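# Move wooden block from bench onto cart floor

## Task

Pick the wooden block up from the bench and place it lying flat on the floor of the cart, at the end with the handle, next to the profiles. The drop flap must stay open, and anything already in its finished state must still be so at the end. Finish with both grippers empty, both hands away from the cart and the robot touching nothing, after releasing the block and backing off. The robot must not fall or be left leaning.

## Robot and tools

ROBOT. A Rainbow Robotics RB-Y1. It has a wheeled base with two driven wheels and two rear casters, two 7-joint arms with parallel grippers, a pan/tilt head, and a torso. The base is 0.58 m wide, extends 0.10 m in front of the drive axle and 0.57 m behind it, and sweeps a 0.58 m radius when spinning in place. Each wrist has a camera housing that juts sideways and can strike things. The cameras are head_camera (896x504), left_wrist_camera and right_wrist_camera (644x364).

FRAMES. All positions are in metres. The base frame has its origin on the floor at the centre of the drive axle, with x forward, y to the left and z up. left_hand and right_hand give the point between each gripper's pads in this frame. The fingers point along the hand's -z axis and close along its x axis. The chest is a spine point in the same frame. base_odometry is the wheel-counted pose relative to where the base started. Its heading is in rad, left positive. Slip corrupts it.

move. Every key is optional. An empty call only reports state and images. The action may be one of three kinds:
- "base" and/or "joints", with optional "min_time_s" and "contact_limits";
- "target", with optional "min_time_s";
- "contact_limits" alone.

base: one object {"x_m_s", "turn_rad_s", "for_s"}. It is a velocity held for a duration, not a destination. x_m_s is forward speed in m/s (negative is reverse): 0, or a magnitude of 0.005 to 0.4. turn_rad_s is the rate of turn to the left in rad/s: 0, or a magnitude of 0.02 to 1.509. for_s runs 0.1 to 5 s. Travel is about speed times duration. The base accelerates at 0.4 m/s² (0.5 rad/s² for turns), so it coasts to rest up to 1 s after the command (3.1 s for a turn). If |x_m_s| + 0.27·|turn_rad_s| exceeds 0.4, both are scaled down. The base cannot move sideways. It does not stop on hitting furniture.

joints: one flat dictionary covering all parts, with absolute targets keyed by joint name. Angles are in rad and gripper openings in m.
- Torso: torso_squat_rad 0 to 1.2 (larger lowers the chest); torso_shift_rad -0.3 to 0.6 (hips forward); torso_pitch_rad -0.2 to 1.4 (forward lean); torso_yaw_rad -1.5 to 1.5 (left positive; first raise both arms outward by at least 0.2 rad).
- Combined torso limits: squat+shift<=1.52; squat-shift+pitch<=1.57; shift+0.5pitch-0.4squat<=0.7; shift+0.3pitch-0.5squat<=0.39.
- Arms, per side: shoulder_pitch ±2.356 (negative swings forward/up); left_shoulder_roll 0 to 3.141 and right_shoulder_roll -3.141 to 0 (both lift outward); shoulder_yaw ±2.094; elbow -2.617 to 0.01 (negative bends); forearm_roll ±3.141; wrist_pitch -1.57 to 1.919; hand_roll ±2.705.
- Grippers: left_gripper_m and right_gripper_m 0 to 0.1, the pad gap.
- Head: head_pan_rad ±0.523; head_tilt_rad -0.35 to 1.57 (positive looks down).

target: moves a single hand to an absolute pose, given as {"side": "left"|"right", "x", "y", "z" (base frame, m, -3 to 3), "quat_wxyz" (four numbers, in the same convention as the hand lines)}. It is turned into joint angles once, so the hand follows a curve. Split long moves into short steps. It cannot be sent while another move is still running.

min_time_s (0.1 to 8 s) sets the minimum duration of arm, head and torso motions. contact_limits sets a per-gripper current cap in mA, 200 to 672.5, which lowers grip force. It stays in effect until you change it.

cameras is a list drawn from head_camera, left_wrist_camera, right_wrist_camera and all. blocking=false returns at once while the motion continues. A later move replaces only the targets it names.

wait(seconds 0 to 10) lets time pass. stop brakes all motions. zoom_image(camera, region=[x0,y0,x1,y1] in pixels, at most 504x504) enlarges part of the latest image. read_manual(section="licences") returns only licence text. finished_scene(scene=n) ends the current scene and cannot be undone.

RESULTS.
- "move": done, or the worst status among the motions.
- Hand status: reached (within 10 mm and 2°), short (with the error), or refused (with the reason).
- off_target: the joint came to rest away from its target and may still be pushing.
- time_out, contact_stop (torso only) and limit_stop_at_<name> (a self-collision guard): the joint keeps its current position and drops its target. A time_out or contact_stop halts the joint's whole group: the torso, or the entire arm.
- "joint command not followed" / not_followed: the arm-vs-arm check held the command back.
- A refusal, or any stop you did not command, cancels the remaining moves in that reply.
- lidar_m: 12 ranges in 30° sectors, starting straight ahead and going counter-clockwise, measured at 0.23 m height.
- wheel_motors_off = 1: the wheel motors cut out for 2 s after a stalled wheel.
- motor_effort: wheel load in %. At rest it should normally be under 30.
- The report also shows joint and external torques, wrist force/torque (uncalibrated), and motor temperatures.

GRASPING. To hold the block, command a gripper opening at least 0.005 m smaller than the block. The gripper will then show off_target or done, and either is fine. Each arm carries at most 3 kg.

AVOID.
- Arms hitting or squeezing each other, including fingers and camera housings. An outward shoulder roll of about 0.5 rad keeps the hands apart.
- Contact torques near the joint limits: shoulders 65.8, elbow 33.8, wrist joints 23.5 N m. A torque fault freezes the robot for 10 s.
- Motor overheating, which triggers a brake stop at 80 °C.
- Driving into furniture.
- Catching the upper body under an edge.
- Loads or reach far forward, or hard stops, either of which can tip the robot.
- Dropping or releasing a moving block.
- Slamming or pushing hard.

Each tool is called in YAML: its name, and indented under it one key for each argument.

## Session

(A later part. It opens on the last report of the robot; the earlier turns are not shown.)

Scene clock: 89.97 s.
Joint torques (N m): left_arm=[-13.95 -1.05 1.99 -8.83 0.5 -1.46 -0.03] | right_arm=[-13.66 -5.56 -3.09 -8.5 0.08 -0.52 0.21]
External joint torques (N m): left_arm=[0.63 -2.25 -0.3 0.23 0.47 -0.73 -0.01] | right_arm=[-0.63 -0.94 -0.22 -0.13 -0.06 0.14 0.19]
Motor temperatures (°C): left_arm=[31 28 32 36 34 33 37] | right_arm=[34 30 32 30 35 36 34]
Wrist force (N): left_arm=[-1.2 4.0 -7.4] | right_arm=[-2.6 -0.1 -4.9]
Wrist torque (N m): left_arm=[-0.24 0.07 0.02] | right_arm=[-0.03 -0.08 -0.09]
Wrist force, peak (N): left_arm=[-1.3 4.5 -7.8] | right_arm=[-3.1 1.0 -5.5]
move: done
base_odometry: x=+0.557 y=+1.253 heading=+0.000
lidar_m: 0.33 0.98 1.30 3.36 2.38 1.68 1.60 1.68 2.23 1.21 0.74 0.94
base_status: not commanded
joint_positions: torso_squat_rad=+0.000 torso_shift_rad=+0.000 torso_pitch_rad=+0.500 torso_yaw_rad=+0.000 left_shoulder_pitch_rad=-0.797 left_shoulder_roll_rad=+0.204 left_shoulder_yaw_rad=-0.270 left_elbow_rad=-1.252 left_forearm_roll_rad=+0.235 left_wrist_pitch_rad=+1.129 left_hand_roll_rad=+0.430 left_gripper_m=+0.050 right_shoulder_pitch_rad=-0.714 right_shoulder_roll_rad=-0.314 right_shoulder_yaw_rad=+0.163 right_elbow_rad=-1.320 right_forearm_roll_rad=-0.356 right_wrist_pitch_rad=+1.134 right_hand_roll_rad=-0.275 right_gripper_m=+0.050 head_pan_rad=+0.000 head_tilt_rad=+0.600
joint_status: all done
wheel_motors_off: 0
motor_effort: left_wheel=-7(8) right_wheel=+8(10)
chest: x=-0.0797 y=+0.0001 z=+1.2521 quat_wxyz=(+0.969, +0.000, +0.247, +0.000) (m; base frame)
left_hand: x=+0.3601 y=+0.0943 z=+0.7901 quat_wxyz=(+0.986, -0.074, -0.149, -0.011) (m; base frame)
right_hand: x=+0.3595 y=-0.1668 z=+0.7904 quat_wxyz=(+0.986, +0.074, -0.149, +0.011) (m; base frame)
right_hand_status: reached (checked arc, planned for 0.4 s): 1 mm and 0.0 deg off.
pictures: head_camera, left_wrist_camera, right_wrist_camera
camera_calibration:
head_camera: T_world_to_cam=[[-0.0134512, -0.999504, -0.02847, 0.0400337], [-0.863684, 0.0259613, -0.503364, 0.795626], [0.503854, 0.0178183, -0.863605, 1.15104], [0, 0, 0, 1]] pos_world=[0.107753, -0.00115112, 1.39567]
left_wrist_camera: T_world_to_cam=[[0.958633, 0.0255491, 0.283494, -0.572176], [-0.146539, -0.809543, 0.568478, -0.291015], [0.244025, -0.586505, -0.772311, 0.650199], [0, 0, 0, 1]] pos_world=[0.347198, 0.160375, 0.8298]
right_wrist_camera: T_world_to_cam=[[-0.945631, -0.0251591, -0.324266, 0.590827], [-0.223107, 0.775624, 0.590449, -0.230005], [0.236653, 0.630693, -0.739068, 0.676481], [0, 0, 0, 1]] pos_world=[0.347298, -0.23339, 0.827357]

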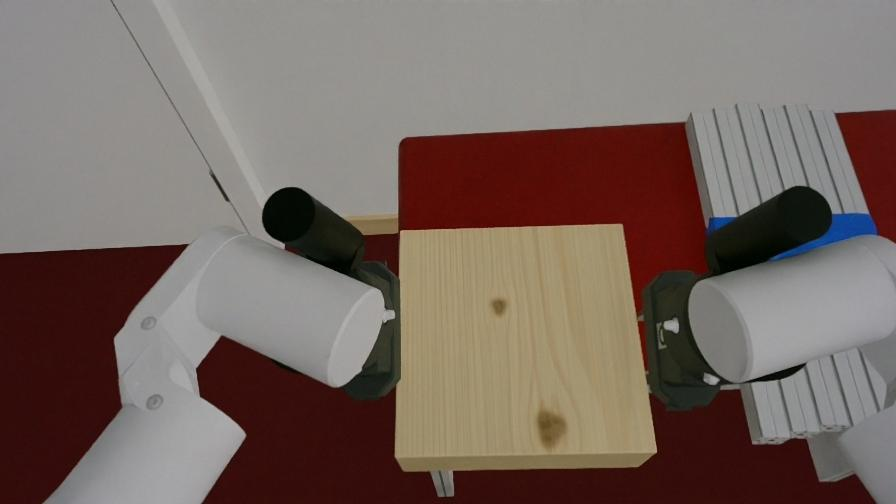

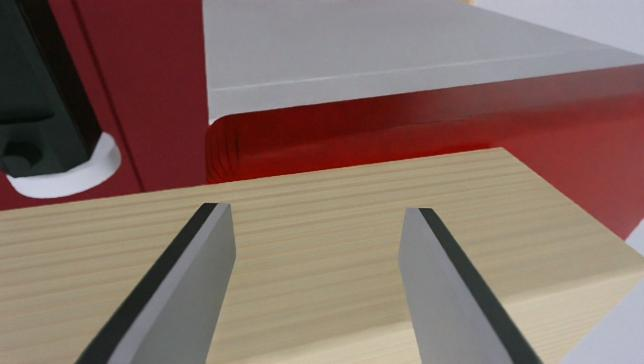

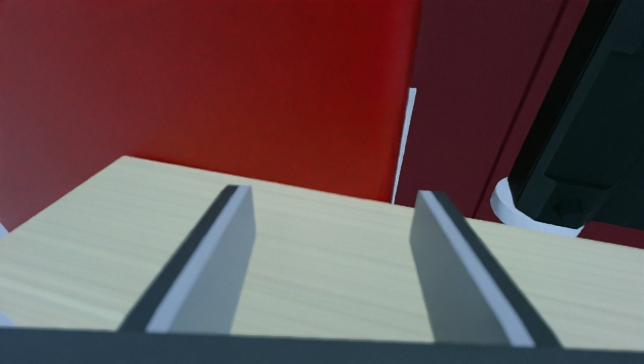

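move:
  target: {"side":"right","x":0.36,"y":-0.145,"z":0.79,"quat_wxyz":[0.986,0.0741,-0.149,0.0112]}
  cameras: ["head_camera"]

Scene clock: 92.07 s.
Joint torques (N m): left_arm=[-17.17 -15.78 -2.99 -12.89 6.73 -3.33 0.5] | right_arm=[-19.89 15.02 3.23 -13.08 -6.06 -4.05 -0.83]
External joint torques (N m): left_arm=[-2.59 -17.08 -5.3 -3.85 6.71 -2.59 0.52] | right_arm=[-6.56 18.78 5.82 -4.65 -6.24 -3.39 -0.85]
Motor temperatures (°C): left_arm=[31 28 32 36 34 33 37] | right_arm=[34 30 32 30 35 36 34]
Wrist force (N): left_arm=[2.5 29.6 -4.3] | right_arm=[-6.3 -34.1 11.8]
Wrist torque (N m): left_arm=[0.49 0.17 -0.71] | right_arm=[0.75 0.37 1.02]
Wrist force, peak (N): left_arm=[2.6 39.2 -4.1] | right_arm=[-6.9 -42.0 13.3]
move: done
base_odometry: x=+0.557 y=+1.253 heading=+0.000
lidar_m: 0.33 0.98 1.31 3.35 2.36 1.69 1.60 1.68 2.24 1.22 0.74 0.91
base_status: not commanded
joint_positions: torso_squat_rad=+0.000 torso_shift_rad=+0.000 torso_pitch_rad=+0.500 torso_yaw_rad=+0.000 left_shoulder_pitch_rad=-0.796 left_shoulder_roll_rad=+0.208 left_shoulder_yaw_rad=-0.269 left_elbow_rad=-1.251 left_forearm_roll_rad=+0.234 left_wrist_pitch_rad=+1.129 left_hand_roll_rad=+0.430 left_gripper_m=+0.050 right_shoulder_pitch_rad=-0.734 right_shoulder_roll_rad=-0.280 right_shoulder_yaw_rad=+0.185 right_elbow_rad=-1.304 right_forearm_roll_rad=-0.310 right_wrist_pitch_rad=+1.136 right_hand_roll_rad=-0.315 right_gripper_m=+0.050 head_pan_rad=+0.000 head_tilt_rad=+0.600
joint_status: all done
wheel_motors_off: 0
motor_effort: left_wheel=-8(11) right_wheel=+10(11)
chest: x=-0.0798 y=+0.0001 z=+1.2521 quat_wxyz=(+0.969, +0.000, +0.247, +0.000) (m; base frame)
left_hand: x=+0.3603 y=+0.0974 z=+0.7896 quat_wxyz=(+0.986, -0.071, -0.149, -0.010) (m; base frame)
right_hand: x=+0.3598 y=-0.1492 z=+0.7893 quat_wxyz=(+0.986, +0.071, -0.149, +0.010) (m; base frame)
right_hand_status: reached (checked arc, planned for 0.2 s): 4 mm and 0.4 deg off.
pictures: head_camera
camera_calibration:
head_camera: T_world_to_cam=[[-0.0135809, -0.999503, -0.0284345, 0.0398988], [-0.86357, 0.0260594, -0.503555, 0.79576], [0.504046, 0.0177165, -0.863495, 1.15105], [0, 0, 0, 1]] pos_world=[0.107553, -0.00125057, 1.39577]

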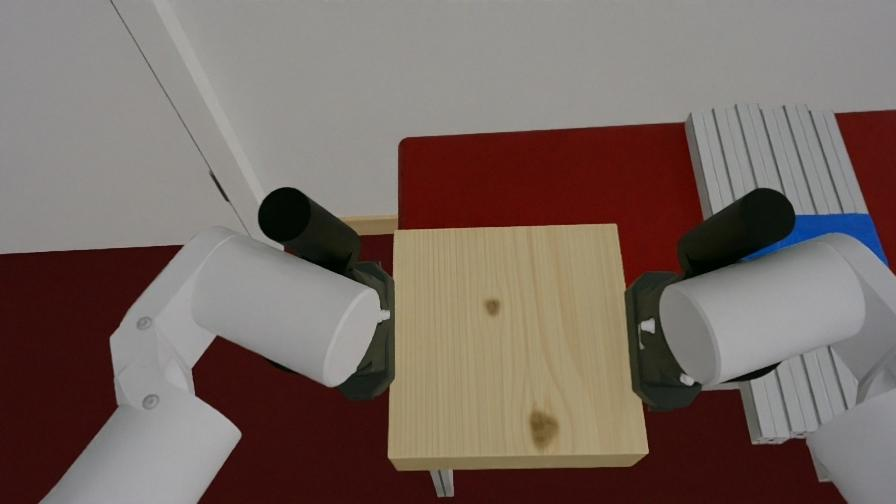

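move:
  target: {"side":"left","x":0.36,"y":0.082,"z":0.79,"quat_wxyz":[0.986,-0.0741,-0.149,-0.0112]}
  cameras: []

move:
  joints: {"torso_pitch_rad":0.42}
  min_time_s: 2

Scene clock: 94.20 s.
Joint torques (N m): left_arm=[-22.77 -36.26 -10.95 -17.73 14.54 -7.47 1.81] | right_arm=[-21.77 25.42 6.04 -16.11 -9.61 -5.05 -1.27]
External joint torques (N m): left_arm=[-8.04 -37.18 -13.15 -8.68 14.54 -6.75 1.83] | right_arm=[-8.45 29.25 8.65 -7.69 -9.79 -4.4 -1.28]
Motor temperatures (°C): left_arm=[31 28 32 36 34 33 37] | right_arm=[34 30 32 30 36 36 34]
Wrist force (N): left_arm=[2.9 63.2 9.8] | right_arm=[-5.8 -50.2 13.6]
Wrist torque (N m): left_arm=[1.14 0.45 -1.77] | right_arm=[1.01 0.38 1.53]
Wrist force, peak (N): left_arm=[3.3 73.7 13.5] | right_arm=[-6.3 -57.4 14.6]
move: done
base_odometry: x=+0.557 y=+1.253 heading=+0.000
lidar_m: 0.33 0.98 1.29 3.36 2.36 1.69 1.61 1.68 2.23 1.20 0.75 0.93
base_status: not commanded
joint_positions: torso_squat_rad=+0.000 torso_shift_rad=+0.000 torso_pitch_rad=+0.499 torso_yaw_rad=+0.000 left_shoulder_pitch_rad=-0.808 left_shoulder_roll_rad=+0.191 left_shoulder_yaw_rad=-0.277 left_elbow_rad=-1.234 left_forearm_roll_rad=+0.212 left_wrist_pitch_rad=+1.130 left_hand_roll_rad=+0.449 left_gripper_m=+0.050 right_shoulder_pitch_rad=-0.733 right_shoulder_roll_rad=-0.282 right_shoulder_yaw_rad=+0.184 right_elbow_rad=-1.304 right_forearm_roll_rad=-0.310 right_wrist_pitch_rad=+1.137 right_hand_roll_rad=-0.315 right_gripper_m=+0.050 head_pan_rad=+0.000 head_tilt_rad=+0.600
joint_status: all done
wheel_motors_off: 0
motor_effort: left_wheel=-5(9) right_wheel=+7(11)
chest: x=-0.0800 y=+0.0002 z=+1.2521 quat_wxyz=(+0.969, +0.000, +0.247, +0.000) (m; base frame)
left_hand: x=+0.3603 y=+0.0904 z=+0.7891 quat_wxyz=(+0.986, -0.068, -0.149, -0.009) (m; base frame)
left_hand_status: reached (checked arc, planned for 0.2 s): 8 mm and 0.8 deg off.
right_hand: x=+0.3598 y=-0.1511 z=+0.7892 quat_wxyz=(+0.986, +0.069, -0.149, +0.010) (m; base frame)
pictures: none
No camera images: "cameras" was empty.

Scene clock: 96.47 s.
Joint torques (N m): left_arm=[-30.92 -31.68 -7.58 -23.78 12.78 -8.19 1.89] | right_arm=[-27.07 25.78 5.72 -20.31 -9.89 -4.98 -0.98]
External joint torques (N m): left_arm=[-14.8 -33.06 -10.11 -14.55 12.84 -7.34 1.91] | right_arm=[-12.24 29.98 8.59 -11.69 -10.12 -4.19 -1]
Motor temperatures (°C): left_arm=[31 28 32 36 35 33 37] | right_arm=[34 30 32 31 36 36 34]
Wrist force (N): left_arm=[-5.7 55.1 -16.4] | right_arm=[-5.4 -51.7 -2.9]
Wrist torque (N m): left_arm=[1.21 -0.04 -1.64] | right_arm=[0.38 0.29 0.56]
Wrist force, peak (N): left_arm=[2.8 64.1 9.0] | right_arm=[-5.4 -52.6 1.6]
move: done
base_odometry: x=+0.557 y=+1.253 heading=+0.000
lidar_m: 0.33 0.97 1.29 3.35 2.38 1.70 1.60 1.66 2.24 1.20 0.74 0.93
base_status: not commanded
joint_positions: torso_squat_rad=+0.000 torso_shift_rad=+0.000 torso_pitch_rad=+0.421 torso_yaw_rad=+0.000 left_shoulder_pitch_rad=-0.807 left_shoulder_roll_rad=+0.190 left_shoulder_yaw_rad=-0.278 left_elbow_rad=-1.233 left_forearm_roll_rad=+0.212 left_wrist_pitch_rad=+1.130 left_hand_roll_rad=+0.449 left_gripper_m=+0.050 right_shoulder_pitch_rad=-0.733 right_shoulder_roll_rad=-0.282 right_shoulder_yaw_rad=+0.184 right_elbow_rad=-1.303 right_forearm_roll_rad=-0.310 right_wrist_pitch_rad=+1.137 right_hand_roll_rad=-0.315 right_gripper_m=+0.050 head_pan_rad=+0.000 head_tilt_rad=+0.600
joint_status: all done
wheel_motors_off: 0
motor_effort: left_wheel=-6(6) right_wheel=+9(11)
chest: x=-0.1014 y=+0.0002 z=+1.2629 quat_wxyz=(+0.978, +0.000, +0.209, +0.000) (m; base frame)
left_hand: x=+0.3725 y=+0.0901 z=+0.8346 quat_wxyz=(+0.980, -0.067, -0.186, -0.012) (m; base frame)
right_hand: x=+0.3728 y=-0.1516 z=+0.8353 quat_wxyz=(+0.980, +0.068, -0.186, +0.012) (m; base frame)
pictures: head_camera, left_wrist_camera, right_wrist_camera
camera_calibration:
head_camera: T_world_to_cam=[[-0.0111603, -0.999504, -0.0294455, 0.0415146], [-0.821191, 0.0259634, -0.570062, 0.870872], [0.570544, 0.0178183, -0.821074, 1.12437], [0, 0, 0, 1]] pos_world=[0.0741121, -0.00115111, 1.42087]
left_wrist_camera: T_world_to_cam=[[0.934818, 0.0269394, 0.354103, -0.646692], [-0.183489, -0.817067, 0.546564, -0.285173], [0.30405, -0.575912, -0.758867, 0.64448], [0, 0, 0, 1]] pos_world=[0.356259, 0.15558, 0.873935]
right_wrist_camera: T_world_to_cam=[[-0.918543, -0.023783, -0.394605, 0.667173], [-0.262417, 0.783231, 0.563636, -0.227212], [0.295662, 0.621275, -0.725673, 0.662289], [0, 0, 0, 1]] pos_world=[0.357389, -0.217637, 0.871939]

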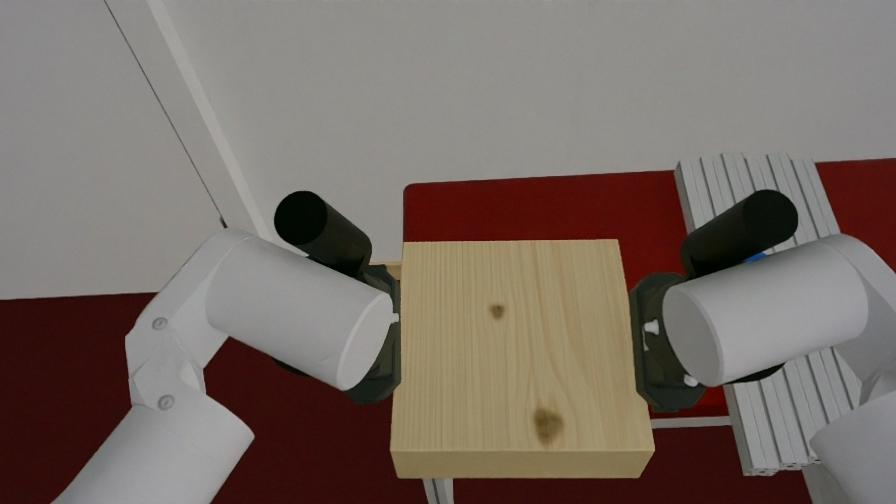

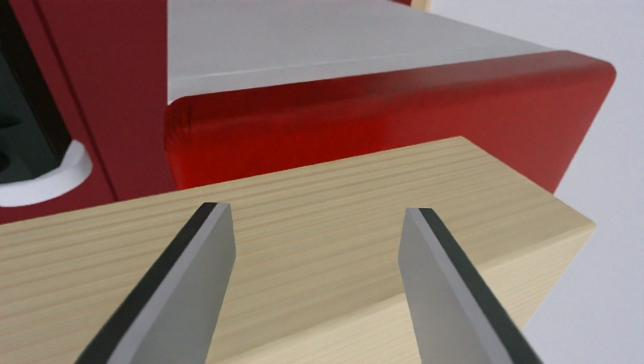

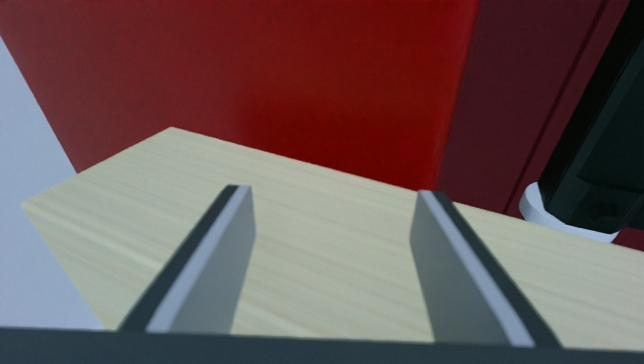

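move:
  base: {"x_m_s":-0.25,"for_s":2.3}
  cameras: []

move:
  base: {"turn_rad_s":-0.6,"for_s":2.618}
  cameras: ["head_camera"]

move:
  base: {"x_m_s":0.35,"for_s":4.15}
  cameras: []

move:
  base: {"turn_rad_s":0.6,"for_s":2.618}
  cameras: ["head_camera"]

Scene clock: 102.40 s.
Joint torques (N m): left_arm=[-32.15 -30.69 -6.65 -24.19 12.44 -8.53 1.88] | right_arm=[-27.83 26.25 6.51 -20.54 -9.96 -5.23 -0.84]
External joint torques (N m): left_arm=[-16.03 -32.06 -9.19 -14.97 12.5 -7.68 1.9] | right_arm=[-13 30.45 9.39 -11.92 -10.19 -4.45 -0.86]
Motor temperatures (°C): left_arm=[31 29 32 37 36 33 37] | right_arm=[34 31 32 31 37 37 34]
Wrist force (N): left_arm=[-5.9 54.8 -16.4] | right_arm=[-4.9 -51.3 -3.3]
Wrist torque (N m): left_arm=[1.20 -0.03 -1.57] | right_arm=[0.36 0.29 0.50]
Wrist force, peak (N): left_arm=[-6.1 56.3 -16.7] | right_arm=[-5.3 -52.5 -2.9]
move: done
base_odometry: x=-0.018 y=+1.254 heading=-0.001
lidar_m: 0.91 1.53 2.04 4.35 1.53 1.08 1.03 1.08 1.45 3.61 1.38 1.15
base_status: done (sent for 2.3 of 2.3 s)
joint_positions: torso_squat_rad=+0.000 torso_shift_rad=+0.000 torso_pitch_rad=+0.421 torso_yaw_rad=+0.000 left_shoulder_pitch_rad=-0.806 left_shoulder_roll_rad=+0.190 left_shoulder_yaw_rad=-0.278 left_elbow_rad=-1.232 left_forearm_roll_rad=+0.212 left_wrist_pitch_rad=+1.130 left_hand_roll_rad=+0.449 left_gripper_m=+0.050 right_shoulder_pitch_rad=-0.732 right_shoulder_roll_rad=-0.282 right_shoulder_yaw_rad=+0.184 right_elbow_rad=-1.303 right_forearm_roll_rad=-0.310 right_wrist_pitch_rad=+1.137 right_hand_roll_rad=-0.315 right_gripper_m=+0.050 head_pan_rad=+0.000 head_tilt_rad=+0.600
joint_status: not commanded
wheel_motors_off: 0
motor_effort: left_wheel=-11(26) right_wheel=+12(36)
chest: x=-0.1014 y=+0.0001 z=+1.2629 quat_wxyz=(+0.978, +0.000, +0.209, +0.000) (m; base frame)
left_hand: x=+0.3723 y=+0.0900 z=+0.8344 quat_wxyz=(+0.980, -0.067, -0.186, -0.012) (m; base frame)
right_hand: x=+0.3727 y=-0.1518 z=+0.8351 quat_wxyz=(+0.980, +0.068, -0.186, +0.012) (m; base frame)
pictures: none
No camera images: "cameras" was empty.

Scene clock: 106.57 s.
Joint torques (N m): left_arm=[-32.12 -30.57 -6.86 -24.24 12.37 -8.53 1.82] | right_arm=[-28.24 26.12 6.14 -20.7 -10.04 -5.15 -0.77]
External joint torques (N m): left_arm=[-16 -31.93 -9.39 -15.01 12.43 -7.69 1.84] | right_arm=[-13.42 30.32 9.01 -12.09 -10.27 -4.37 -0.79]
Motor temperatures (°C): left_arm=[31 29 32 37 36 34 38] | right_arm=[35 31 32 32 37 37 34]
Wrist force (N): left_arm=[-6.5 54.7 -16.2] | right_arm=[-5.6 -51.4 -3.3]
Wrist torque (N m): left_arm=[1.26 -0.09 -1.61] | right_arm=[0.41 0.26 0.53]
Wrist force, peak (N): left_arm=[-6.3 55.7 -17.1] | right_arm=[-5.8 -52.2 -3.9]
move: done
base_odometry: x=-0.019 y=+1.254 heading=-1.580
lidar_m: 3.38 1.38 1.13 0.91 1.54 2.02 4.33 1.58 1.12 1.04 1.06 1.40
base_status: done (sent for 2.63 of 2.63 s)
joint_positions: torso_squat_rad=+0.000 torso_shift_rad=+0.000 torso_pitch_rad=+0.421 torso_yaw_rad=+0.000 left_shoulder_pitch_rad=-0.806 left_shoulder_roll_rad=+0.190 left_shoulder_yaw_rad=-0.278 left_elbow_rad=-1.232 left_forearm_roll_rad=+0.212 left_wrist_pitch_rad=+1.130 left_hand_roll_rad=+0.449 left_gripper_m=+0.050 right_shoulder_pitch_rad=-0.732 right_shoulder_roll_rad=-0.282 right_shoulder_yaw_rad=+0.184 right_elbow_rad=-1.303 right_forearm_roll_rad=-0.310 right_wrist_pitch_rad=+1.137 right_hand_roll_rad=-0.315 right_gripper_m=+0.050 head_pan_rad=+0.000 head_tilt_rad=+0.600
joint_status: not commanded
wheel_motors_off: 0
motor_effort: left_wheel=+15(46) right_wheel=+1(47)
chest: x=-0.1014 y=+0.0001 z=+1.2629 quat_wxyz=(+0.978, +0.000, +0.209, +0.000) (m; base frame)
left_hand: x=+0.3723 y=+0.0899 z=+0.8344 quat_wxyz=(+0.980, -0.067, -0.186, -0.012) (m; base frame)
right_hand: x=+0.3727 y=-0.1518 z=+0.8351 quat_wxyz=(+0.980, +0.068, -0.186, +0.012) (m; base frame)
pictures: head_camera
camera_calibration:
head_camera: T_world_to_cam=[[-0.0111569, -0.999504, -0.0294432, 0.0414112], [-0.821191, 0.0259593, -0.570063, 0.870875], [0.570544, 0.0178184, -0.821074, 1.12437], [0, 0, 0, 1]] pos_world=[0.0741121, -0.00125112, 1.42087]

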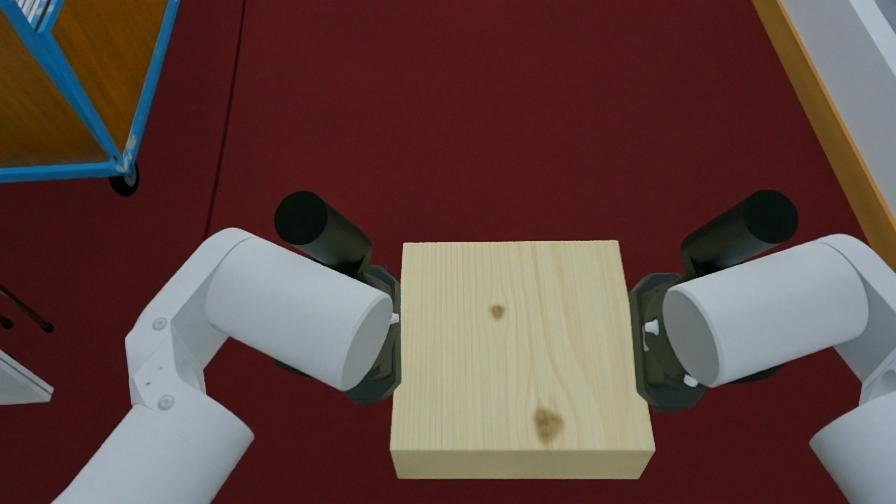

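Scene clock: 111.90 s.
Joint torques (N m): left_arm=[-31.67 -30.59 -6.97 -24.3 12.31 -8.5 1.93] | right_arm=[-27.98 25.97 6.4 -20.69 -10.07 -5.11 -0.92]
External joint torques (N m): left_arm=[-15.55 -31.96 -9.5 -15.07 12.37 -7.65 1.96] | right_arm=[-13.16 30.17 9.27 -12.07 -10.3 -4.33 -0.94]
Motor temperatures (°C): left_arm=[32 29 32 38 37 34 38] | right_arm=[35 31 32 32 38 37 34]
Wrist force (N): left_arm=[-6.9 54.7 -16.2] | right_arm=[-4.9 -51.4 -3.1]
Wrist torque (N m): left_arm=[1.26 -0.11 -1.59] | right_arm=[0.37 0.33 0.47]
Wrist force, peak (N): left_arm=[-6.5 55.5 -17.0] | right_arm=[-5.5 -52.6 -3.2]
move: done
base_odometry: x=-0.033 y=-0.205 heading=-1.580
lidar_m: 3.13 1.22 0.87 0.79 0.84 1.77 4.68 1.45 1.02 0.96 0.97 1.30
base_status: done (sent for 4.17 of 4.17 s)
joint_positions: torso_squat_rad=+0.000 torso_shift_rad=+0.000 torso_pitch_rad=+0.421 torso_yaw_rad=+0.000 left_shoulder_pitch_rad=-0.806 left_shoulder_roll_rad=+0.190 left_shoulder_yaw_rad=-0.278 left_elbow_rad=-1.232 left_forearm_roll_rad=+0.212 left_wrist_pitch_rad=+1.130 left_hand_roll_rad=+0.449 left_gripper_m=+0.050 right_shoulder_pitch_rad=-0.732 right_shoulder_roll_rad=-0.282 right_shoulder_yaw_rad=+0.184 right_elbow_rad=-1.303 right_forearm_roll_rad=-0.310 right_wrist_pitch_rad=+1.137 right_hand_roll_rad=-0.315 right_gripper_m=+0.050 head_pan_rad=+0.000 head_tilt_rad=+0.600
joint_status: not commanded
wheel_motors_off: 0
motor_effort: left_wheel=+1(47) right_wheel=+0(39)
chest: x=-0.1013 y=+0.0001 z=+1.2629 quat_wxyz=(+0.978, +0.000, +0.209, +0.000) (m; base frame)
left_hand: x=+0.3724 y=+0.0899 z=+0.8344 quat_wxyz=(+0.980, -0.067, -0.185, -0.012) (m; base frame)
right_hand: x=+0.3728 y=-0.1519 z=+0.8350 quat_wxyz=(+0.980, +0.068, -0.186, +0.012) (m; base frame)
pictures: none
No camera images: "cameras" was empty.

Scene clock: 116.07 s.
Joint torques (N m): left_arm=[-31.68 -30.55 -6.87 -24.25 12.35 -8.52 1.81] | right_arm=[-28.04 26.41 6.23 -20.78 -10.12 -5.17 -0.74]
External joint torques (N m): left_arm=[-15.56 -31.92 -9.41 -15.02 12.41 -7.68 1.84] | right_arm=[-13.22 30.61 9.1 -12.16 -10.34 -4.39 -0.76]
Motor temperatures (°C): left_arm=[32 29 32 38 37 34 38] | right_arm=[35 31 32 33 38 37 34]
Wrist force (N): left_arm=[-6.9 55.5 -15.3] | right_arm=[-4.8 -51.8 -3.6]
Wrist torque (N m): left_arm=[1.14 -0.08 -1.65] | right_arm=[0.39 0.31 0.48]
Wrist force, peak (N): left_arm=[-6.1 55.9 -16.9] | right_arm=[-5.2 -52.5 -3.6]
move: done
base_odometry: x=-0.033 y=-0.205 heading=-0.001
lidar_m: 0.82 0.85 1.77 4.26 1.42 1.01 0.95 1.00 1.34 3.34 1.20 0.85
base_status: done (sent for 2.63 of 2.63 s)
joint_positions: torso_squat_rad=+0.000 torso_shift_rad=+0.000 torso_pitch_rad=+0.421 torso_yaw_rad=+0.000 left_shoulder_pitch_rad=-0.806 left_shoulder_roll_rad=+0.190 left_shoulder_yaw_rad=-0.278 left_elbow_rad=-1.232 left_forearm_roll_rad=+0.212 left_wrist_pitch_rad=+1.130 left_hand_roll_rad=+0.449 left_gripper_m=+0.050 right_shoulder_pitch_rad=-0.732 right_shoulder_roll_rad=-0.282 right_shoulder_yaw_rad=+0.184 right_elbow_rad=-1.302 right_forearm_roll_rad=-0.310 right_wrist_pitch_rad=+1.137 right_hand_roll_rad=-0.315 right_gripper_m=+0.050 head_pan_rad=+0.000 head_tilt_rad=+0.600
joint_status: not commanded
wheel_motors_off: 0
motor_effort: left_wheel=+0(42) right_wheel=+17(35)
chest: x=-0.1013 y=+0.0001 z=+1.2629 quat_wxyz=(+0.978, +0.000, +0.209, +0.000) (m; base frame)
left_hand: x=+0.3723 y=+0.0898 z=+0.8344 quat_wxyz=(+0.980, -0.067, -0.186, -0.012) (m; base frame)
right_hand: x=+0.3727 y=-0.1519 z=+0.8350 quat_wxyz=(+0.980, +0.068, -0.186, +0.012) (m; base frame)
pictures: head_camera
camera_calibration:
head_camera: T_world_to_cam=[[-0.0112457, -0.999501, -0.0295026, 0.0415036], [-0.821238, 0.0260646, -0.56999, 0.870857], [0.570475, 0.0178187, -0.821122, 1.12439], [0, 0, 0, 1]] pos_world=[0.0742121, -0.00125081, 1.42087]

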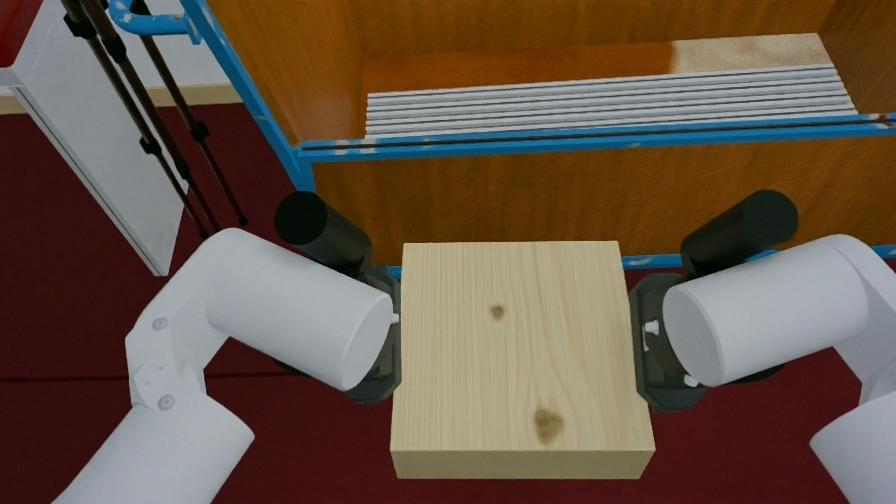

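move:
  base: {"x_m_s":0.25,"for_s":1.8}

Scene clock: 125.00 s.
Joint torques (N m): left_arm=[-31.53 -30.62 -6.66 -24.32 12.26 -8.58 1.87] | right_arm=[-28.1 26.49 6.38 -20.96 -10.06 -5 -0.82]
External joint torques (N m): left_arm=[-15.42 -31.98 -9.19 -15.09 12.32 -7.73 1.89] | right_arm=[-13.29 30.69 9.25 -12.35 -10.28 -4.22 -0.84]
Motor temperatures (°C): left_arm=[32 29 32 39 38 34 38] | right_arm=[35 31 32 33 39 37 34]
Wrist force (N): left_arm=[-6.5 55.4 -15.6] | right_arm=[-5.4 -51.2 -4.0]
Wrist torque (N m): left_arm=[1.18 0.01 -1.64] | right_arm=[0.35 0.29 0.51]
Wrist force, peak (N): left_arm=[-6.6 55.9 -17.4] | right_arm=[-4.7 -52.3 -3.0]
move: done
base_odometry: x=+0.417 y=-0.205 heading=-0.001
lidar_m: 0.37 0.38 0.84 4.03 2.08 1.46 1.40 1.46 1.96 4.90 0.56 0.38
base_status: done (sent for 1.8 of 1.8 s)
joint_positions: torso_squat_rad=+0.000 torso_shift_rad=+0.000 torso_pitch_rad=+0.421 torso_yaw_rad=+0.000 left_shoulder_pitch_rad=-0.806 left_shoulder_roll_rad=+0.190 left_shoulder_yaw_rad=-0.278 left_elbow_rad=-1.232 left_forearm_roll_rad=+0.212 left_wrist_pitch_rad=+1.130 left_hand_roll_rad=+0.449 left_gripper_m=+0.050 right_shoulder_pitch_rad=-0.732 right_shoulder_roll_rad=-0.282 right_shoulder_yaw_rad=+0.184 right_elbow_rad=-1.302 right_forearm_roll_rad=-0.310 right_wrist_pitch_rad=+1.137 right_hand_roll_rad=-0.315 right_gripper_m=+0.050 head_pan_rad=+0.000 head_tilt_rad=+0.600
joint_status: not commanded
wheel_motors_off: 0
motor_effort: left_wheel=+5(38) right_wheel=-6(47)
chest: x=-0.1013 y=+0.0001 z=+1.2629 quat_wxyz=(+0.978, +0.000, +0.209, +0.000) (m; base frame)
left_hand: x=+0.3723 y=+0.0898 z=+0.8344 quat_wxyz=(+0.980, -0.067, -0.185, -0.012) (m; base frame)
right_hand: x=+0.3728 y=-0.1519 z=+0.8350 quat_wxyz=(+0.980, +0.068, -0.186, +0.012) (m; base frame)
pictures: head_camera, left_wrist_camera, right_wrist_camera
camera_calibration:
head_camera: T_world_to_cam=[[-0.0112457, -0.999501, -0.0295026, 0.0415036], [-0.821238, 0.0260646, -0.56999, 0.870857], [0.570475, 0.0178187, -0.821122, 1.12439], [0, 0, 0, 1]] pos_world=[0.0742121, -0.00125081, 1.42087]
left_wrist_camera: T_world_to_cam=[[0.935031, 0.026723, 0.353557, -0.646084], [-0.183405, -0.816937, 0.546787, -0.285572], [0.303446, -0.576108, -0.75896, 0.644514], [0, 0, 0, 1]] pos_world=[0.356158, 0.15528, 0.873735]
right_wrist_camera: T_world_to_cam=[[-0.918728, -0.0235498, -0.394188, 0.666838], [-0.261878, 0.783475, 0.563548, -0.226927], [0.295565, 0.620977, -0.725968, 0.662559], [0, 0, 0, 1]] pos_world=[0.357387, -0.217938, 0.87174]

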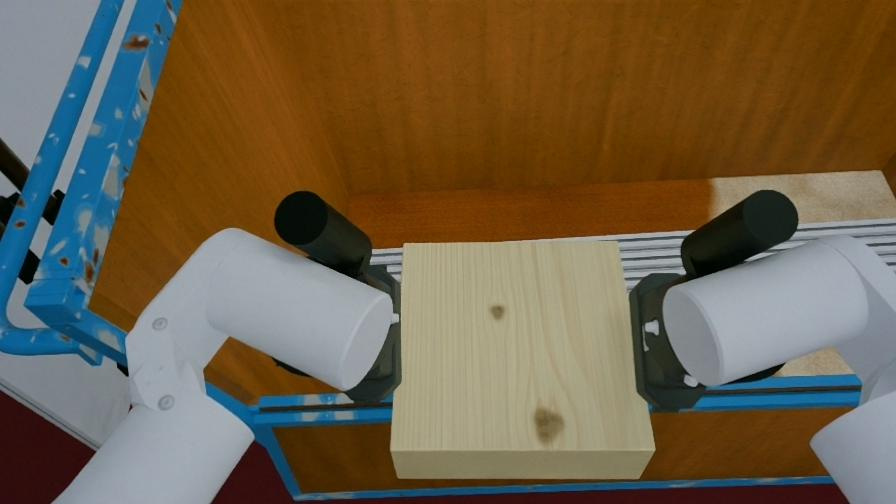

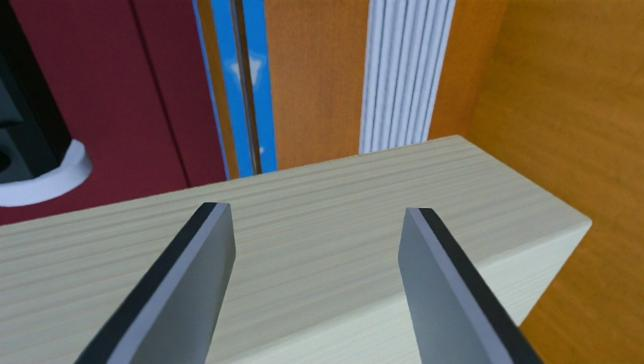

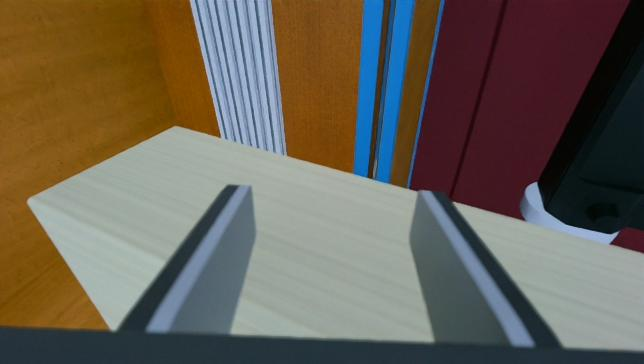

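move:
  joints: {"torso_squat_rad":0.3,"torso_shift_rad":0.118,"torso_pitch_rad":0.5,"head_tilt_rad":0.7}
  min_time_s: 2

move:
  base: {"x_m_s":0.1,"for_s":0.98}

Scene clock: 148.27 s.
Joint torques (N m): left_arm=[-30.22 -31 -7.15 -24.13 12.38 -8.46 1.86] | right_arm=[-26.71 26.61 6.63 -20.55 -10.04 -5.01 -0.77]
External joint torques (N m): left_arm=[-15.57 -31.89 -9.31 -15.09 12.38 -7.74 1.87] | right_arm=[-13.45 30.45 9.23 -12.13 -10.22 -4.36 -0.79]
Motor temperatures (°C): left_arm=[33 30 32 40 39 35 38] | right_arm=[36 32 32 34 40 37 34]
Wrist force (N): left_arm=[-4.3 55.0 -16.5] | right_arm=[-3.7 -52.0 -3.6]
Wrist torque (N m): left_arm=[1.22 0.05 -1.63] | right_arm=[0.42 0.30 0.51]
Wrist force, peak (N): left_arm=[-6.3 56.2 -16.6] | right_arm=[-4.2 -52.3 -3.9]
move: done
base_odometry: x=+0.417 y=-0.205 heading=-0.001
lidar_m: 0.36 0.37 0.84 4.01 2.07 1.47 1.40 1.47 1.96 4.88 0.54 0.39
base_status: not commanded
joint_positions: torso_squat_rad=+0.300 torso_shift_rad=+0.118 torso_pitch_rad=+0.501 torso_yaw_rad=+0.000 left_shoulder_pitch_rad=-0.806 left_shoulder_roll_rad=+0.190 left_shoulder_yaw_rad=-0.278 left_elbow_rad=-1.232 left_forearm_roll_rad=+0.212 left_wrist_pitch_rad=+1.130 left_hand_roll_rad=+0.449 left_gripper_m=+0.050 right_shoulder_pitch_rad=-0.732 right_shoulder_roll_rad=-0.282 right_shoulder_yaw_rad=+0.184 right_elbow_rad=-1.302 right_forearm_roll_rad=-0.310 right_wrist_pitch_rad=+1.137 right_hand_roll_rad=-0.315 right_gripper_m=+0.050 head_pan_rad=+0.000 head_tilt_rad=+0.700
joint_status: all done
wheel_motors_off: 0
motor_effort: left_wheel=+4(7) right_wheel=-5(7)
chest: x=-0.0004 y=+0.0001 z=+1.2160 quat_wxyz=(+0.969, +0.000, +0.248, +0.000) (m; base frame)
left_hand: x=+0.4375 y=+0.0898 z=+0.7510 quat_wxyz=(+0.987, -0.068, -0.146, -0.009) (m; base frame)
right_hand: x=+0.4380 y=-0.1519 z=+0.7516 quat_wxyz=(+0.987, +0.068, -0.147, +0.009) (m; base frame)
pictures: head_camera, left_wrist_camera, right_wrist_camera
camera_calibration:
head_camera: T_world_to_cam=[[-0.0163421, -0.999501, -0.0270139, 0.0382997], [-0.909977, 0.0260634, -0.413838, 0.727708], [0.414336, 0.0178191, -0.90995, 1.15409], [0, 0, 0, 1]] pos_world=[0.18464, -0.00125082, 1.35236]
left_wrist_camera: T_world_to_cam=[[0.960263, 0.0267536, 0.27781, -0.631669], [-0.139156, -0.816948, 0.559672, -0.257047], [0.241929, -0.576091, -0.780762, 0.604721], [0, 0, 0, 1]] pos_world=[0.424499, 0.15528, 0.791489]
right_wrist_camera: T_world_to_cam=[[-0.947259, -0.0234909, -0.319608, 0.650296], [-0.216044, 0.78342, 0.582733, -0.197313], [0.236698, 0.621049, -0.747176, 0.624416], [0, 0, 0, 1]] pos_world=[0.425572, -0.217937, 0.78937]

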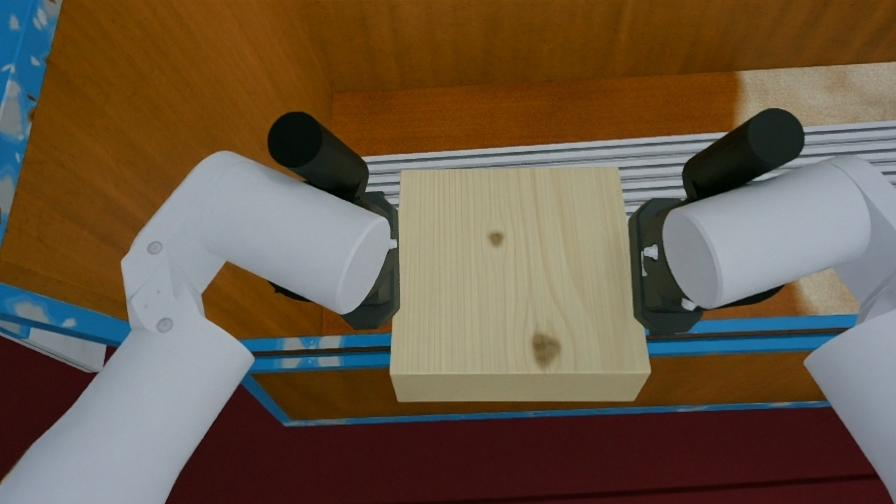

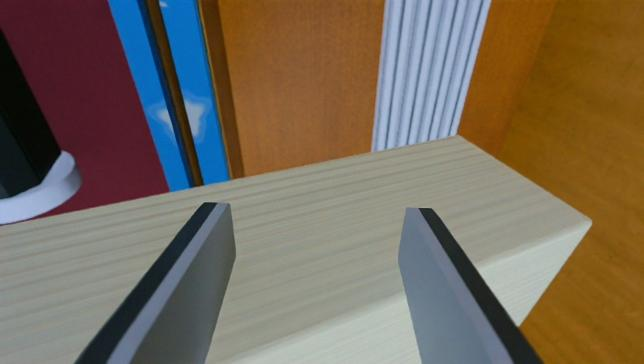

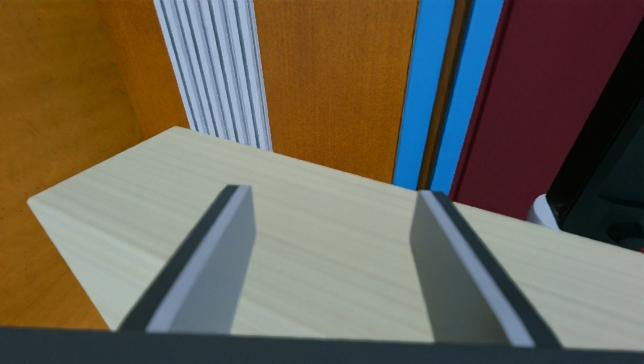

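Scene clock: 149.77 s.
Joint torques (N m): left_arm=[-29.61 -30.82 -7.23 -24.08 12.28 -8.15 1.79] | right_arm=[-26.21 26.94 6.97 -20.37 -10.19 -4.73 -0.82]
External joint torques (N m): left_arm=[-14.97 -31.71 -9.39 -15.04 12.28 -7.44 1.81] | right_arm=[-12.95 30.78 9.57 -11.96 -10.37 -4.08 -0.84]
Motor temperatures (°C): left_arm=[33 30 32 40 39 35 38] | right_arm=[36 32 32 34 40 37 34]
Wrist force (N): left_arm=[-5.0 54.5 -16.7] | right_arm=[-3.9 -52.3 -3.7]
Wrist torque (N m): left_arm=[1.28 -0.02 -1.61] | right_arm=[0.46 0.29 0.51]
Wrist force, peak (N): left_arm=[-4.7 56.1 -17.2] | right_arm=[-3.8 -52.4 -3.7]
move: done
base_odometry: x=+0.514 y=-0.205 heading=+0.000
lidar_m: 0.27 0.28 0.38 1.55 2.22 1.57 1.50 1.56 2.08 4.75 0.41 0.28
base_status: done (sent for 0.97 of 0.97 s)
joint_positions: torso_squat_rad=+0.300 torso_shift_rad=+0.118 torso_pitch_rad=+0.501 torso_yaw_rad=+0.000 left_shoulder_pitch_rad=-0.806 left_shoulder_roll_rad=+0.190 left_shoulder_yaw_rad=-0.278 left_elbow_rad=-1.232 left_forearm_roll_rad=+0.212 left_wrist_pitch_rad=+1.130 left_hand_roll_rad=+0.449 left_gripper_m=+0.050 right_shoulder_pitch_rad=-0.732 right_shoulder_roll_rad=-0.282 right_shoulder_yaw_rad=+0.184 right_elbow_rad=-1.303 right_forearm_roll_rad=-0.310 right_wrist_pitch_rad=+1.136 right_hand_roll_rad=-0.315 right_gripper_m=+0.050 head_pan_rad=+0.000 head_tilt_rad=+0.700
joint_status: not commanded
wheel_motors_off: 0
motor_effort: left_wheel=+2(27) right_wheel=-2(20)
chest: x=-0.0004 y=+0.0001 z=+1.2160 quat_wxyz=(+0.969, +0.000, +0.248, +0.000) (m; base frame)
left_hand: x=+0.4375 y=+0.0898 z=+0.7510 quat_wxyz=(+0.987, -0.068, -0.146, -0.009) (m; base frame)
right_hand: x=+0.4380 y=-0.1519 z=+0.7516 quat_wxyz=(+0.987, +0.068, -0.147, +0.009) (m; base frame)
pictures: head_camera, left_wrist_camera, right_wrist_camera
camera_calibration:
head_camera: T_world_to_cam=[[-0.0163459, -0.999502, -0.0270099, 0.0382923], [-0.910032, 0.0260628, -0.413718, 0.727515], [0.414216, 0.0178173, -0.910004, 1.1541], [0, 0, 0, 1]] pos_world=[0.18464, -0.00125081, 1.35226]
left_wrist_camera: T_world_to_cam=[[0.960263, 0.0267536, 0.27781, -0.631765], [-0.139156, -0.816948, 0.559672, -0.257033], [0.241929, -0.576091, -0.780762, 0.604697], [0, 0, 0, 1]] pos_world=[0.424599, 0.15528, 0.791489]
right_wrist_camera: T_world_to_cam=[[-0.947259, -0.0234909, -0.319608, 0.650296], [-0.216044, 0.78342, 0.582733, -0.197313], [0.236698, 0.621049, -0.747176, 0.624416], [0, 0, 0, 1]] pos_world=[0.425572, -0.217937, 0.78937]

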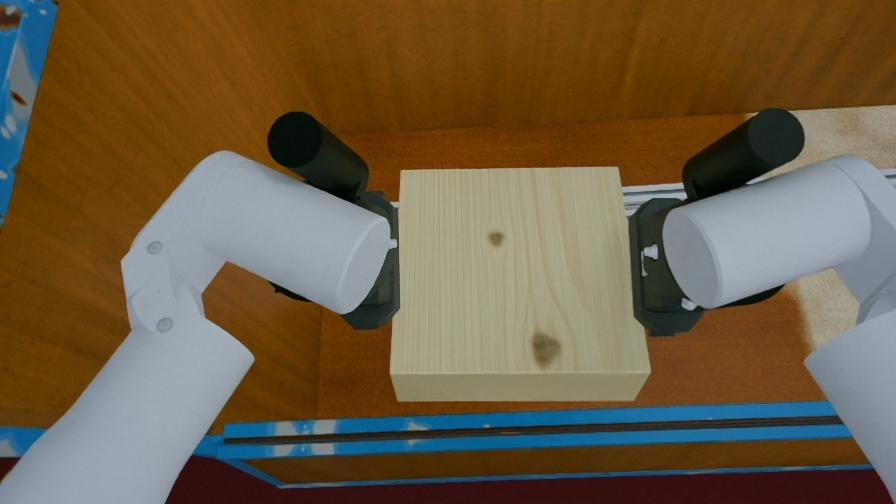

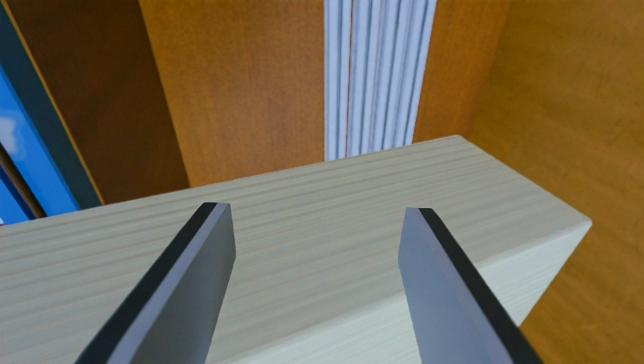

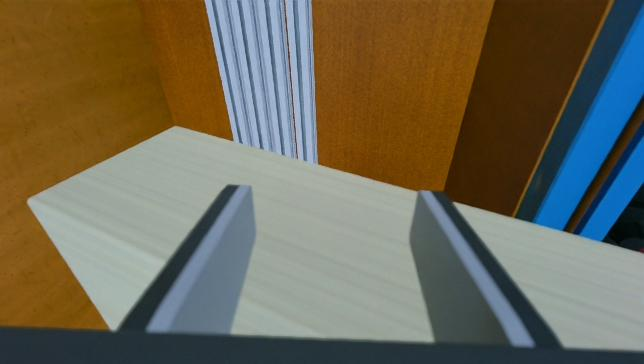

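move:
  base: {"x_m_s":0.05,"for_s":0.46}
  cameras: []

move:
  joints: {"torso_squat_rad":0.7,"torso_shift_rad":0.147}
  min_time_s: 2
  cameras: ["head_camera"]

move:
  joints: {"torso_squat_rad":0.98,"torso_shift_rad":0.2}
  min_time_s: 2

Scene clock: 156.40 s.
Joint torques (N m): left_arm=[-29.87 -31.06 -6.96 -24.11 12.4 -8.17 1.94] | right_arm=[-26.28 26.8 6.97 -20.33 -10.31 -4.77 -0.68]
External joint torques (N m): left_arm=[-15.22 -31.94 -9.13 -15.07 12.4 -7.46 1.95] | right_arm=[-13.02 30.64 9.57 -11.92 -10.49 -4.12 -0.7]
Motor temperatures (°C): left_arm=[33 30 32 40 39 35 38] | right_arm=[36 32 32 34 40 37 34]
Wrist force (N): left_arm=[-4.7 54.4 -16.4] | right_arm=[-3.4 -51.8 -3.4]
Wrist torque (N m): left_arm=[1.28 -0.04 -1.57] | right_arm=[0.42 0.35 0.53]
Wrist force, peak (N): left_arm=[-5.5 56.0 -16.8] | right_arm=[-3.7 -52.4 -3.5]
move: done
base_odometry: x=+0.537 y=-0.205 heading=+0.000
lidar_m: 0.24 0.25 0.34 1.55 2.24 1.61 1.52 1.59 2.12 4.64 0.38 0.26
base_status: done (sent for 0.47 of 0.47 s)
joint_positions: torso_squat_rad=+0.300 torso_shift_rad=+0.118 torso_pitch_rad=+0.501 torso_yaw_rad=+0.000 left_shoulder_pitch_rad=-0.806 left_shoulder_roll_rad=+0.190 left_shoulder_yaw_rad=-0.278 left_elbow_rad=-1.232 left_forearm_roll_rad=+0.212 left_wrist_pitch_rad=+1.130 left_hand_roll_rad=+0.449 left_gripper_m=+0.050 right_shoulder_pitch_rad=-0.732 right_shoulder_roll_rad=-0.282 right_shoulder_yaw_rad=+0.184 right_elbow_rad=-1.303 right_forearm_roll_rad=-0.309 right_wrist_pitch_rad=+1.136 right_hand_roll_rad=-0.315 right_gripper_m=+0.050 head_pan_rad=+0.000 head_tilt_rad=+0.700
joint_status: not commanded
wheel_motors_off: 0
motor_effort: left_wheel=+1(26) right_wheel=-1(21)
chest: x=-0.0005 y=+0.0001 z=+1.2160 quat_wxyz=(+0.969, +0.000, +0.248, +0.000) (m; base frame)
left_hand: x=+0.4375 y=+0.0898 z=+0.7511 quat_wxyz=(+0.987, -0.068, -0.146, -0.009) (m; base frame)
right_hand: x=+0.4380 y=-0.1519 z=+0.7517 quat_wxyz=(+0.987, +0.068, -0.147, +0.009) (m; base frame)
pictures: none
No camera images: "cameras" was empty.

Scene clock: 158.70 s.
Joint torques (N m): left_arm=[-30.23 -31.04 -7.42 -24.2 12.43 -8.23 1.74] | right_arm=[-26.19 26.7 6.65 -20.48 -10.2 -4.8 -0.89]
External joint torques (N m): left_arm=[-15.58 -31.93 -9.58 -15.16 12.42 -7.52 1.76] | right_arm=[-12.93 30.54 9.25 -12.06 -10.38 -4.15 -0.91]
Motor temperatures (°C): left_arm=[33 30 32 40 39 35 38] | right_arm=[36 32 32 35 40 37 34]
Wrist force (N): left_arm=[-5.3 55.2 -17.0] | right_arm=[-4.2 -51.0 -4.2]
Wrist torque (N m): left_arm=[1.21 -0.08 -1.62] | right_arm=[0.31 0.23 0.49]
Wrist force, peak (N): left_arm=[-5.2 55.8 -17.8] | right_arm=[-3.5 -52.3 -4.2]
move: done
base_odometry: x=+0.537 y=-0.205 heading=+0.000
lidar_m: 0.24 0.26 0.34 1.56 2.24 1.60 1.52 1.57 2.13 4.65 0.37 0.26
base_status: not commanded
joint_positions: torso_squat_rad=+0.700 torso_shift_rad=+0.147 torso_pitch_rad=+0.501 torso_yaw_rad=+0.000 left_shoulder_pitch_rad=-0.806 left_shoulder_roll_rad=+0.190 left_shoulder_yaw_rad=-0.278 left_elbow_rad=-1.232 left_forearm_roll_rad=+0.212 left_wrist_pitch_rad=+1.130 left_hand_roll_rad=+0.449 left_gripper_m=+0.050 right_shoulder_pitch_rad=-0.732 right_shoulder_roll_rad=-0.282 right_shoulder_yaw_rad=+0.184 right_elbow_rad=-1.303 right_forearm_roll_rad=-0.309 right_wrist_pitch_rad=+1.137 right_hand_roll_rad=-0.315 right_gripper_m=+0.050 head_pan_rad=+0.000 head_tilt_rad=+0.700
joint_status: all done
wheel_motors_off: 0
motor_effort: left_wheel=+1(3) right_wheel=-2(4)
chest: x=-0.0008 y=+0.0001 z=+1.0816 quat_wxyz=(+0.969, +0.000, +0.248, +0.000) (m; base frame)
left_hand: x=+0.4372 y=+0.0898 z=+0.6166 quat_wxyz=(+0.987, -0.068, -0.146, -0.009) (m; base frame)
right_hand: x=+0.4376 y=-0.1519 z=+0.6173 quat_wxyz=(+0.987, +0.068, -0.147, +0.009) (m; base frame)
pictures: head_camera
camera_calibration:
head_camera: T_world_to_cam=[[-0.016339, -0.999502, -0.0270126, 0.0346602], [-0.909977, 0.02606, -0.413838, 0.671724], [0.414336, 0.0178191, -0.90995, 1.03196], [0, 0, 0, 1]] pos_world=[0.18424, -0.00125083, 1.21796]

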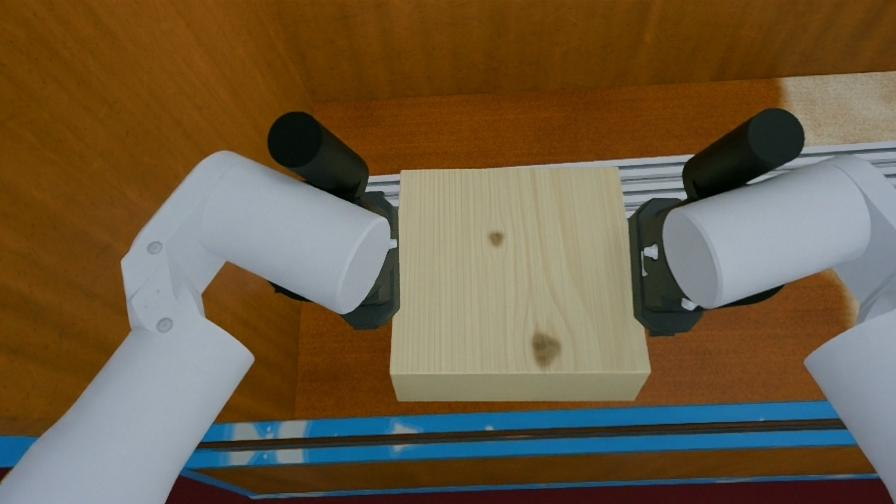

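Scene clock: 161.03 s.
Joint torques (N m): left_arm=[-30.15 -30.99 -6.96 -23.98 12.38 -8.18 1.86] | right_arm=[-26.01 26.72 6.98 -20.56 -10.05 -4.89 -0.77]
External joint torques (N m): left_arm=[-15.5 -31.87 -9.13 -14.94 12.38 -7.47 1.88] | right_arm=[-12.75 30.56 9.58 -12.15 -10.23 -4.24 -0.78]
Motor temperatures (°C): left_arm=[33 30 32 40 40 35 38] | right_arm=[36 32 32 35 40 37 34]
Wrist force (N): left_arm=[-5.1 55.0 -16.6] | right_arm=[-3.7 -51.5 -3.9]
Wrist torque (N m): left_arm=[1.24 -0.08 -1.60] | right_arm=[0.36 0.30 0.51]
Wrist force, peak (N): left_arm=[-5.1 55.6 -17.5] | right_arm=[-3.7 -51.9 -5.4]
move: done
base_odometry: x=+0.537 y=-0.205 heading=+0.000
lidar_m: 0.24 0.25 0.35 1.54 2.22 1.60 1.52 1.58 2.12 4.64 0.37 0.26
base_status: not commanded
joint_positions: torso_squat_rad=+0.980 torso_shift_rad=+0.200 torso_pitch_rad=+0.501 torso_yaw_rad=+0.000 left_shoulder_pitch_rad=-0.806 left_shoulder_roll_rad=+0.190 left_shoulder_yaw_rad=-0.278 left_elbow_rad=-1.232 left_forearm_roll_rad=+0.212 left_wrist_pitch_rad=+1.130 left_hand_roll_rad=+0.449 left_gripper_m=+0.050 right_shoulder_pitch_rad=-0.732 right_shoulder_roll_rad=-0.282 right_shoulder_yaw_rad=+0.184 right_elbow_rad=-1.303 right_forearm_roll_rad=-0.309 right_wrist_pitch_rad=+1.137 right_hand_roll_rad=-0.315 right_gripper_m=+0.050 head_pan_rad=+0.000 head_tilt_rad=+0.700
joint_status: all done
wheel_motors_off: 0
motor_effort: left_wheel=+1(3) right_wheel=+0(3)
chest: x=-0.0019 y=+0.0000 z=+0.9341 quat_wxyz=(+0.969, +0.000, +0.248, +0.000) (m; base frame)
left_hand: x=+0.4362 y=+0.0898 z=+0.4692 quat_wxyz=(+0.987, -0.068, -0.146, -0.009) (m; base frame)
right_hand: x=+0.4366 y=-0.1519 z=+0.4699 quat_wxyz=(+0.987, +0.068, -0.147, +0.009) (m; base frame)
pictures: head_camera, left_wrist_camera, right_wrist_camera
camera_calibration:
head_camera: T_world_to_cam=[[-0.01634, -0.999501, -0.0270141, 0.0306597], [-0.909939, 0.0260631, -0.413922, 0.609764], [0.414419, 0.0178177, -0.909912, 0.898145], [0, 0, 0, 1]] pos_world=[0.18314, -0.00125081, 1.07046]
left_wrist_camera: T_world_to_cam=[[0.960206, 0.0266704, 0.278015, -0.552201], [-0.139349, -0.816928, 0.559652, -0.0994232], [0.242044, -0.576122, -0.780703, 0.384943], [0, 0, 0, 1]] pos_world=[0.423199, 0.15528, 0.509689]
right_wrist_camera: T_world_to_cam=[[-0.947165, -0.0235045, -0.319884, 0.559095], [-0.216229, 0.783407, 0.582682, -0.0331996], [0.236904, 0.621064, -0.747098, 0.414107], [0, 0, 0, 1]] pos_world=[0.424273, -0.218037, 0.507569]

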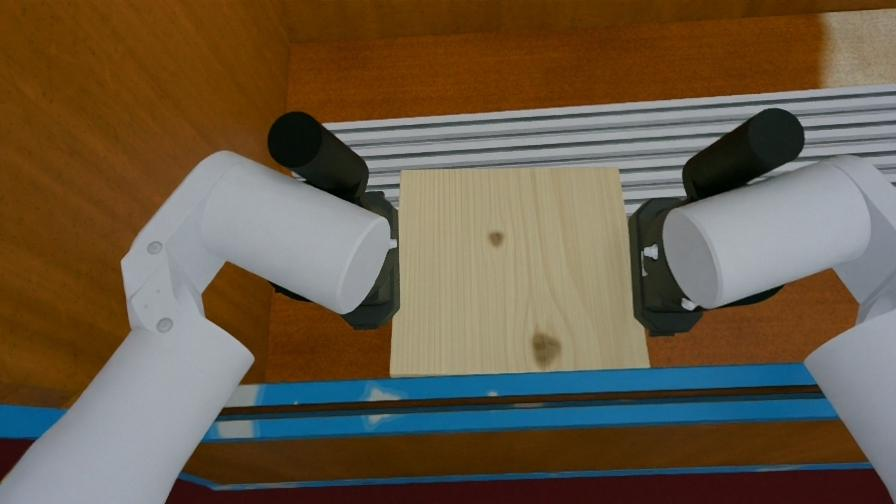

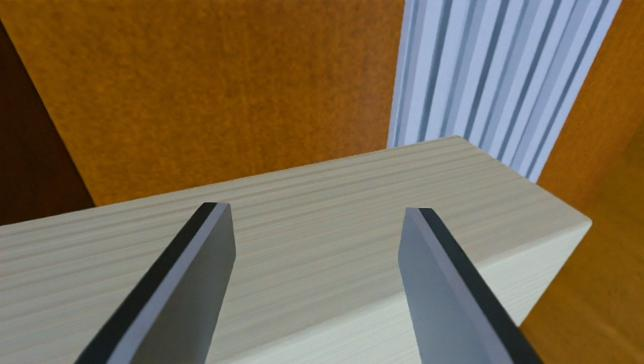

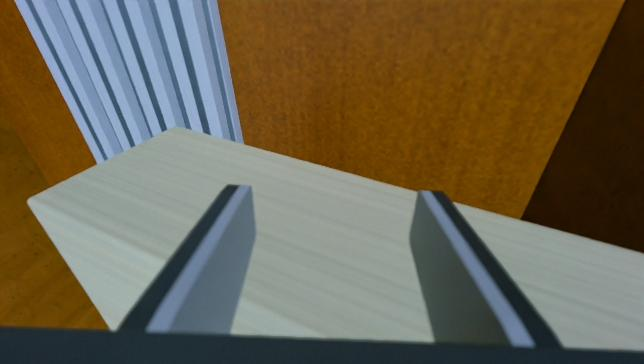

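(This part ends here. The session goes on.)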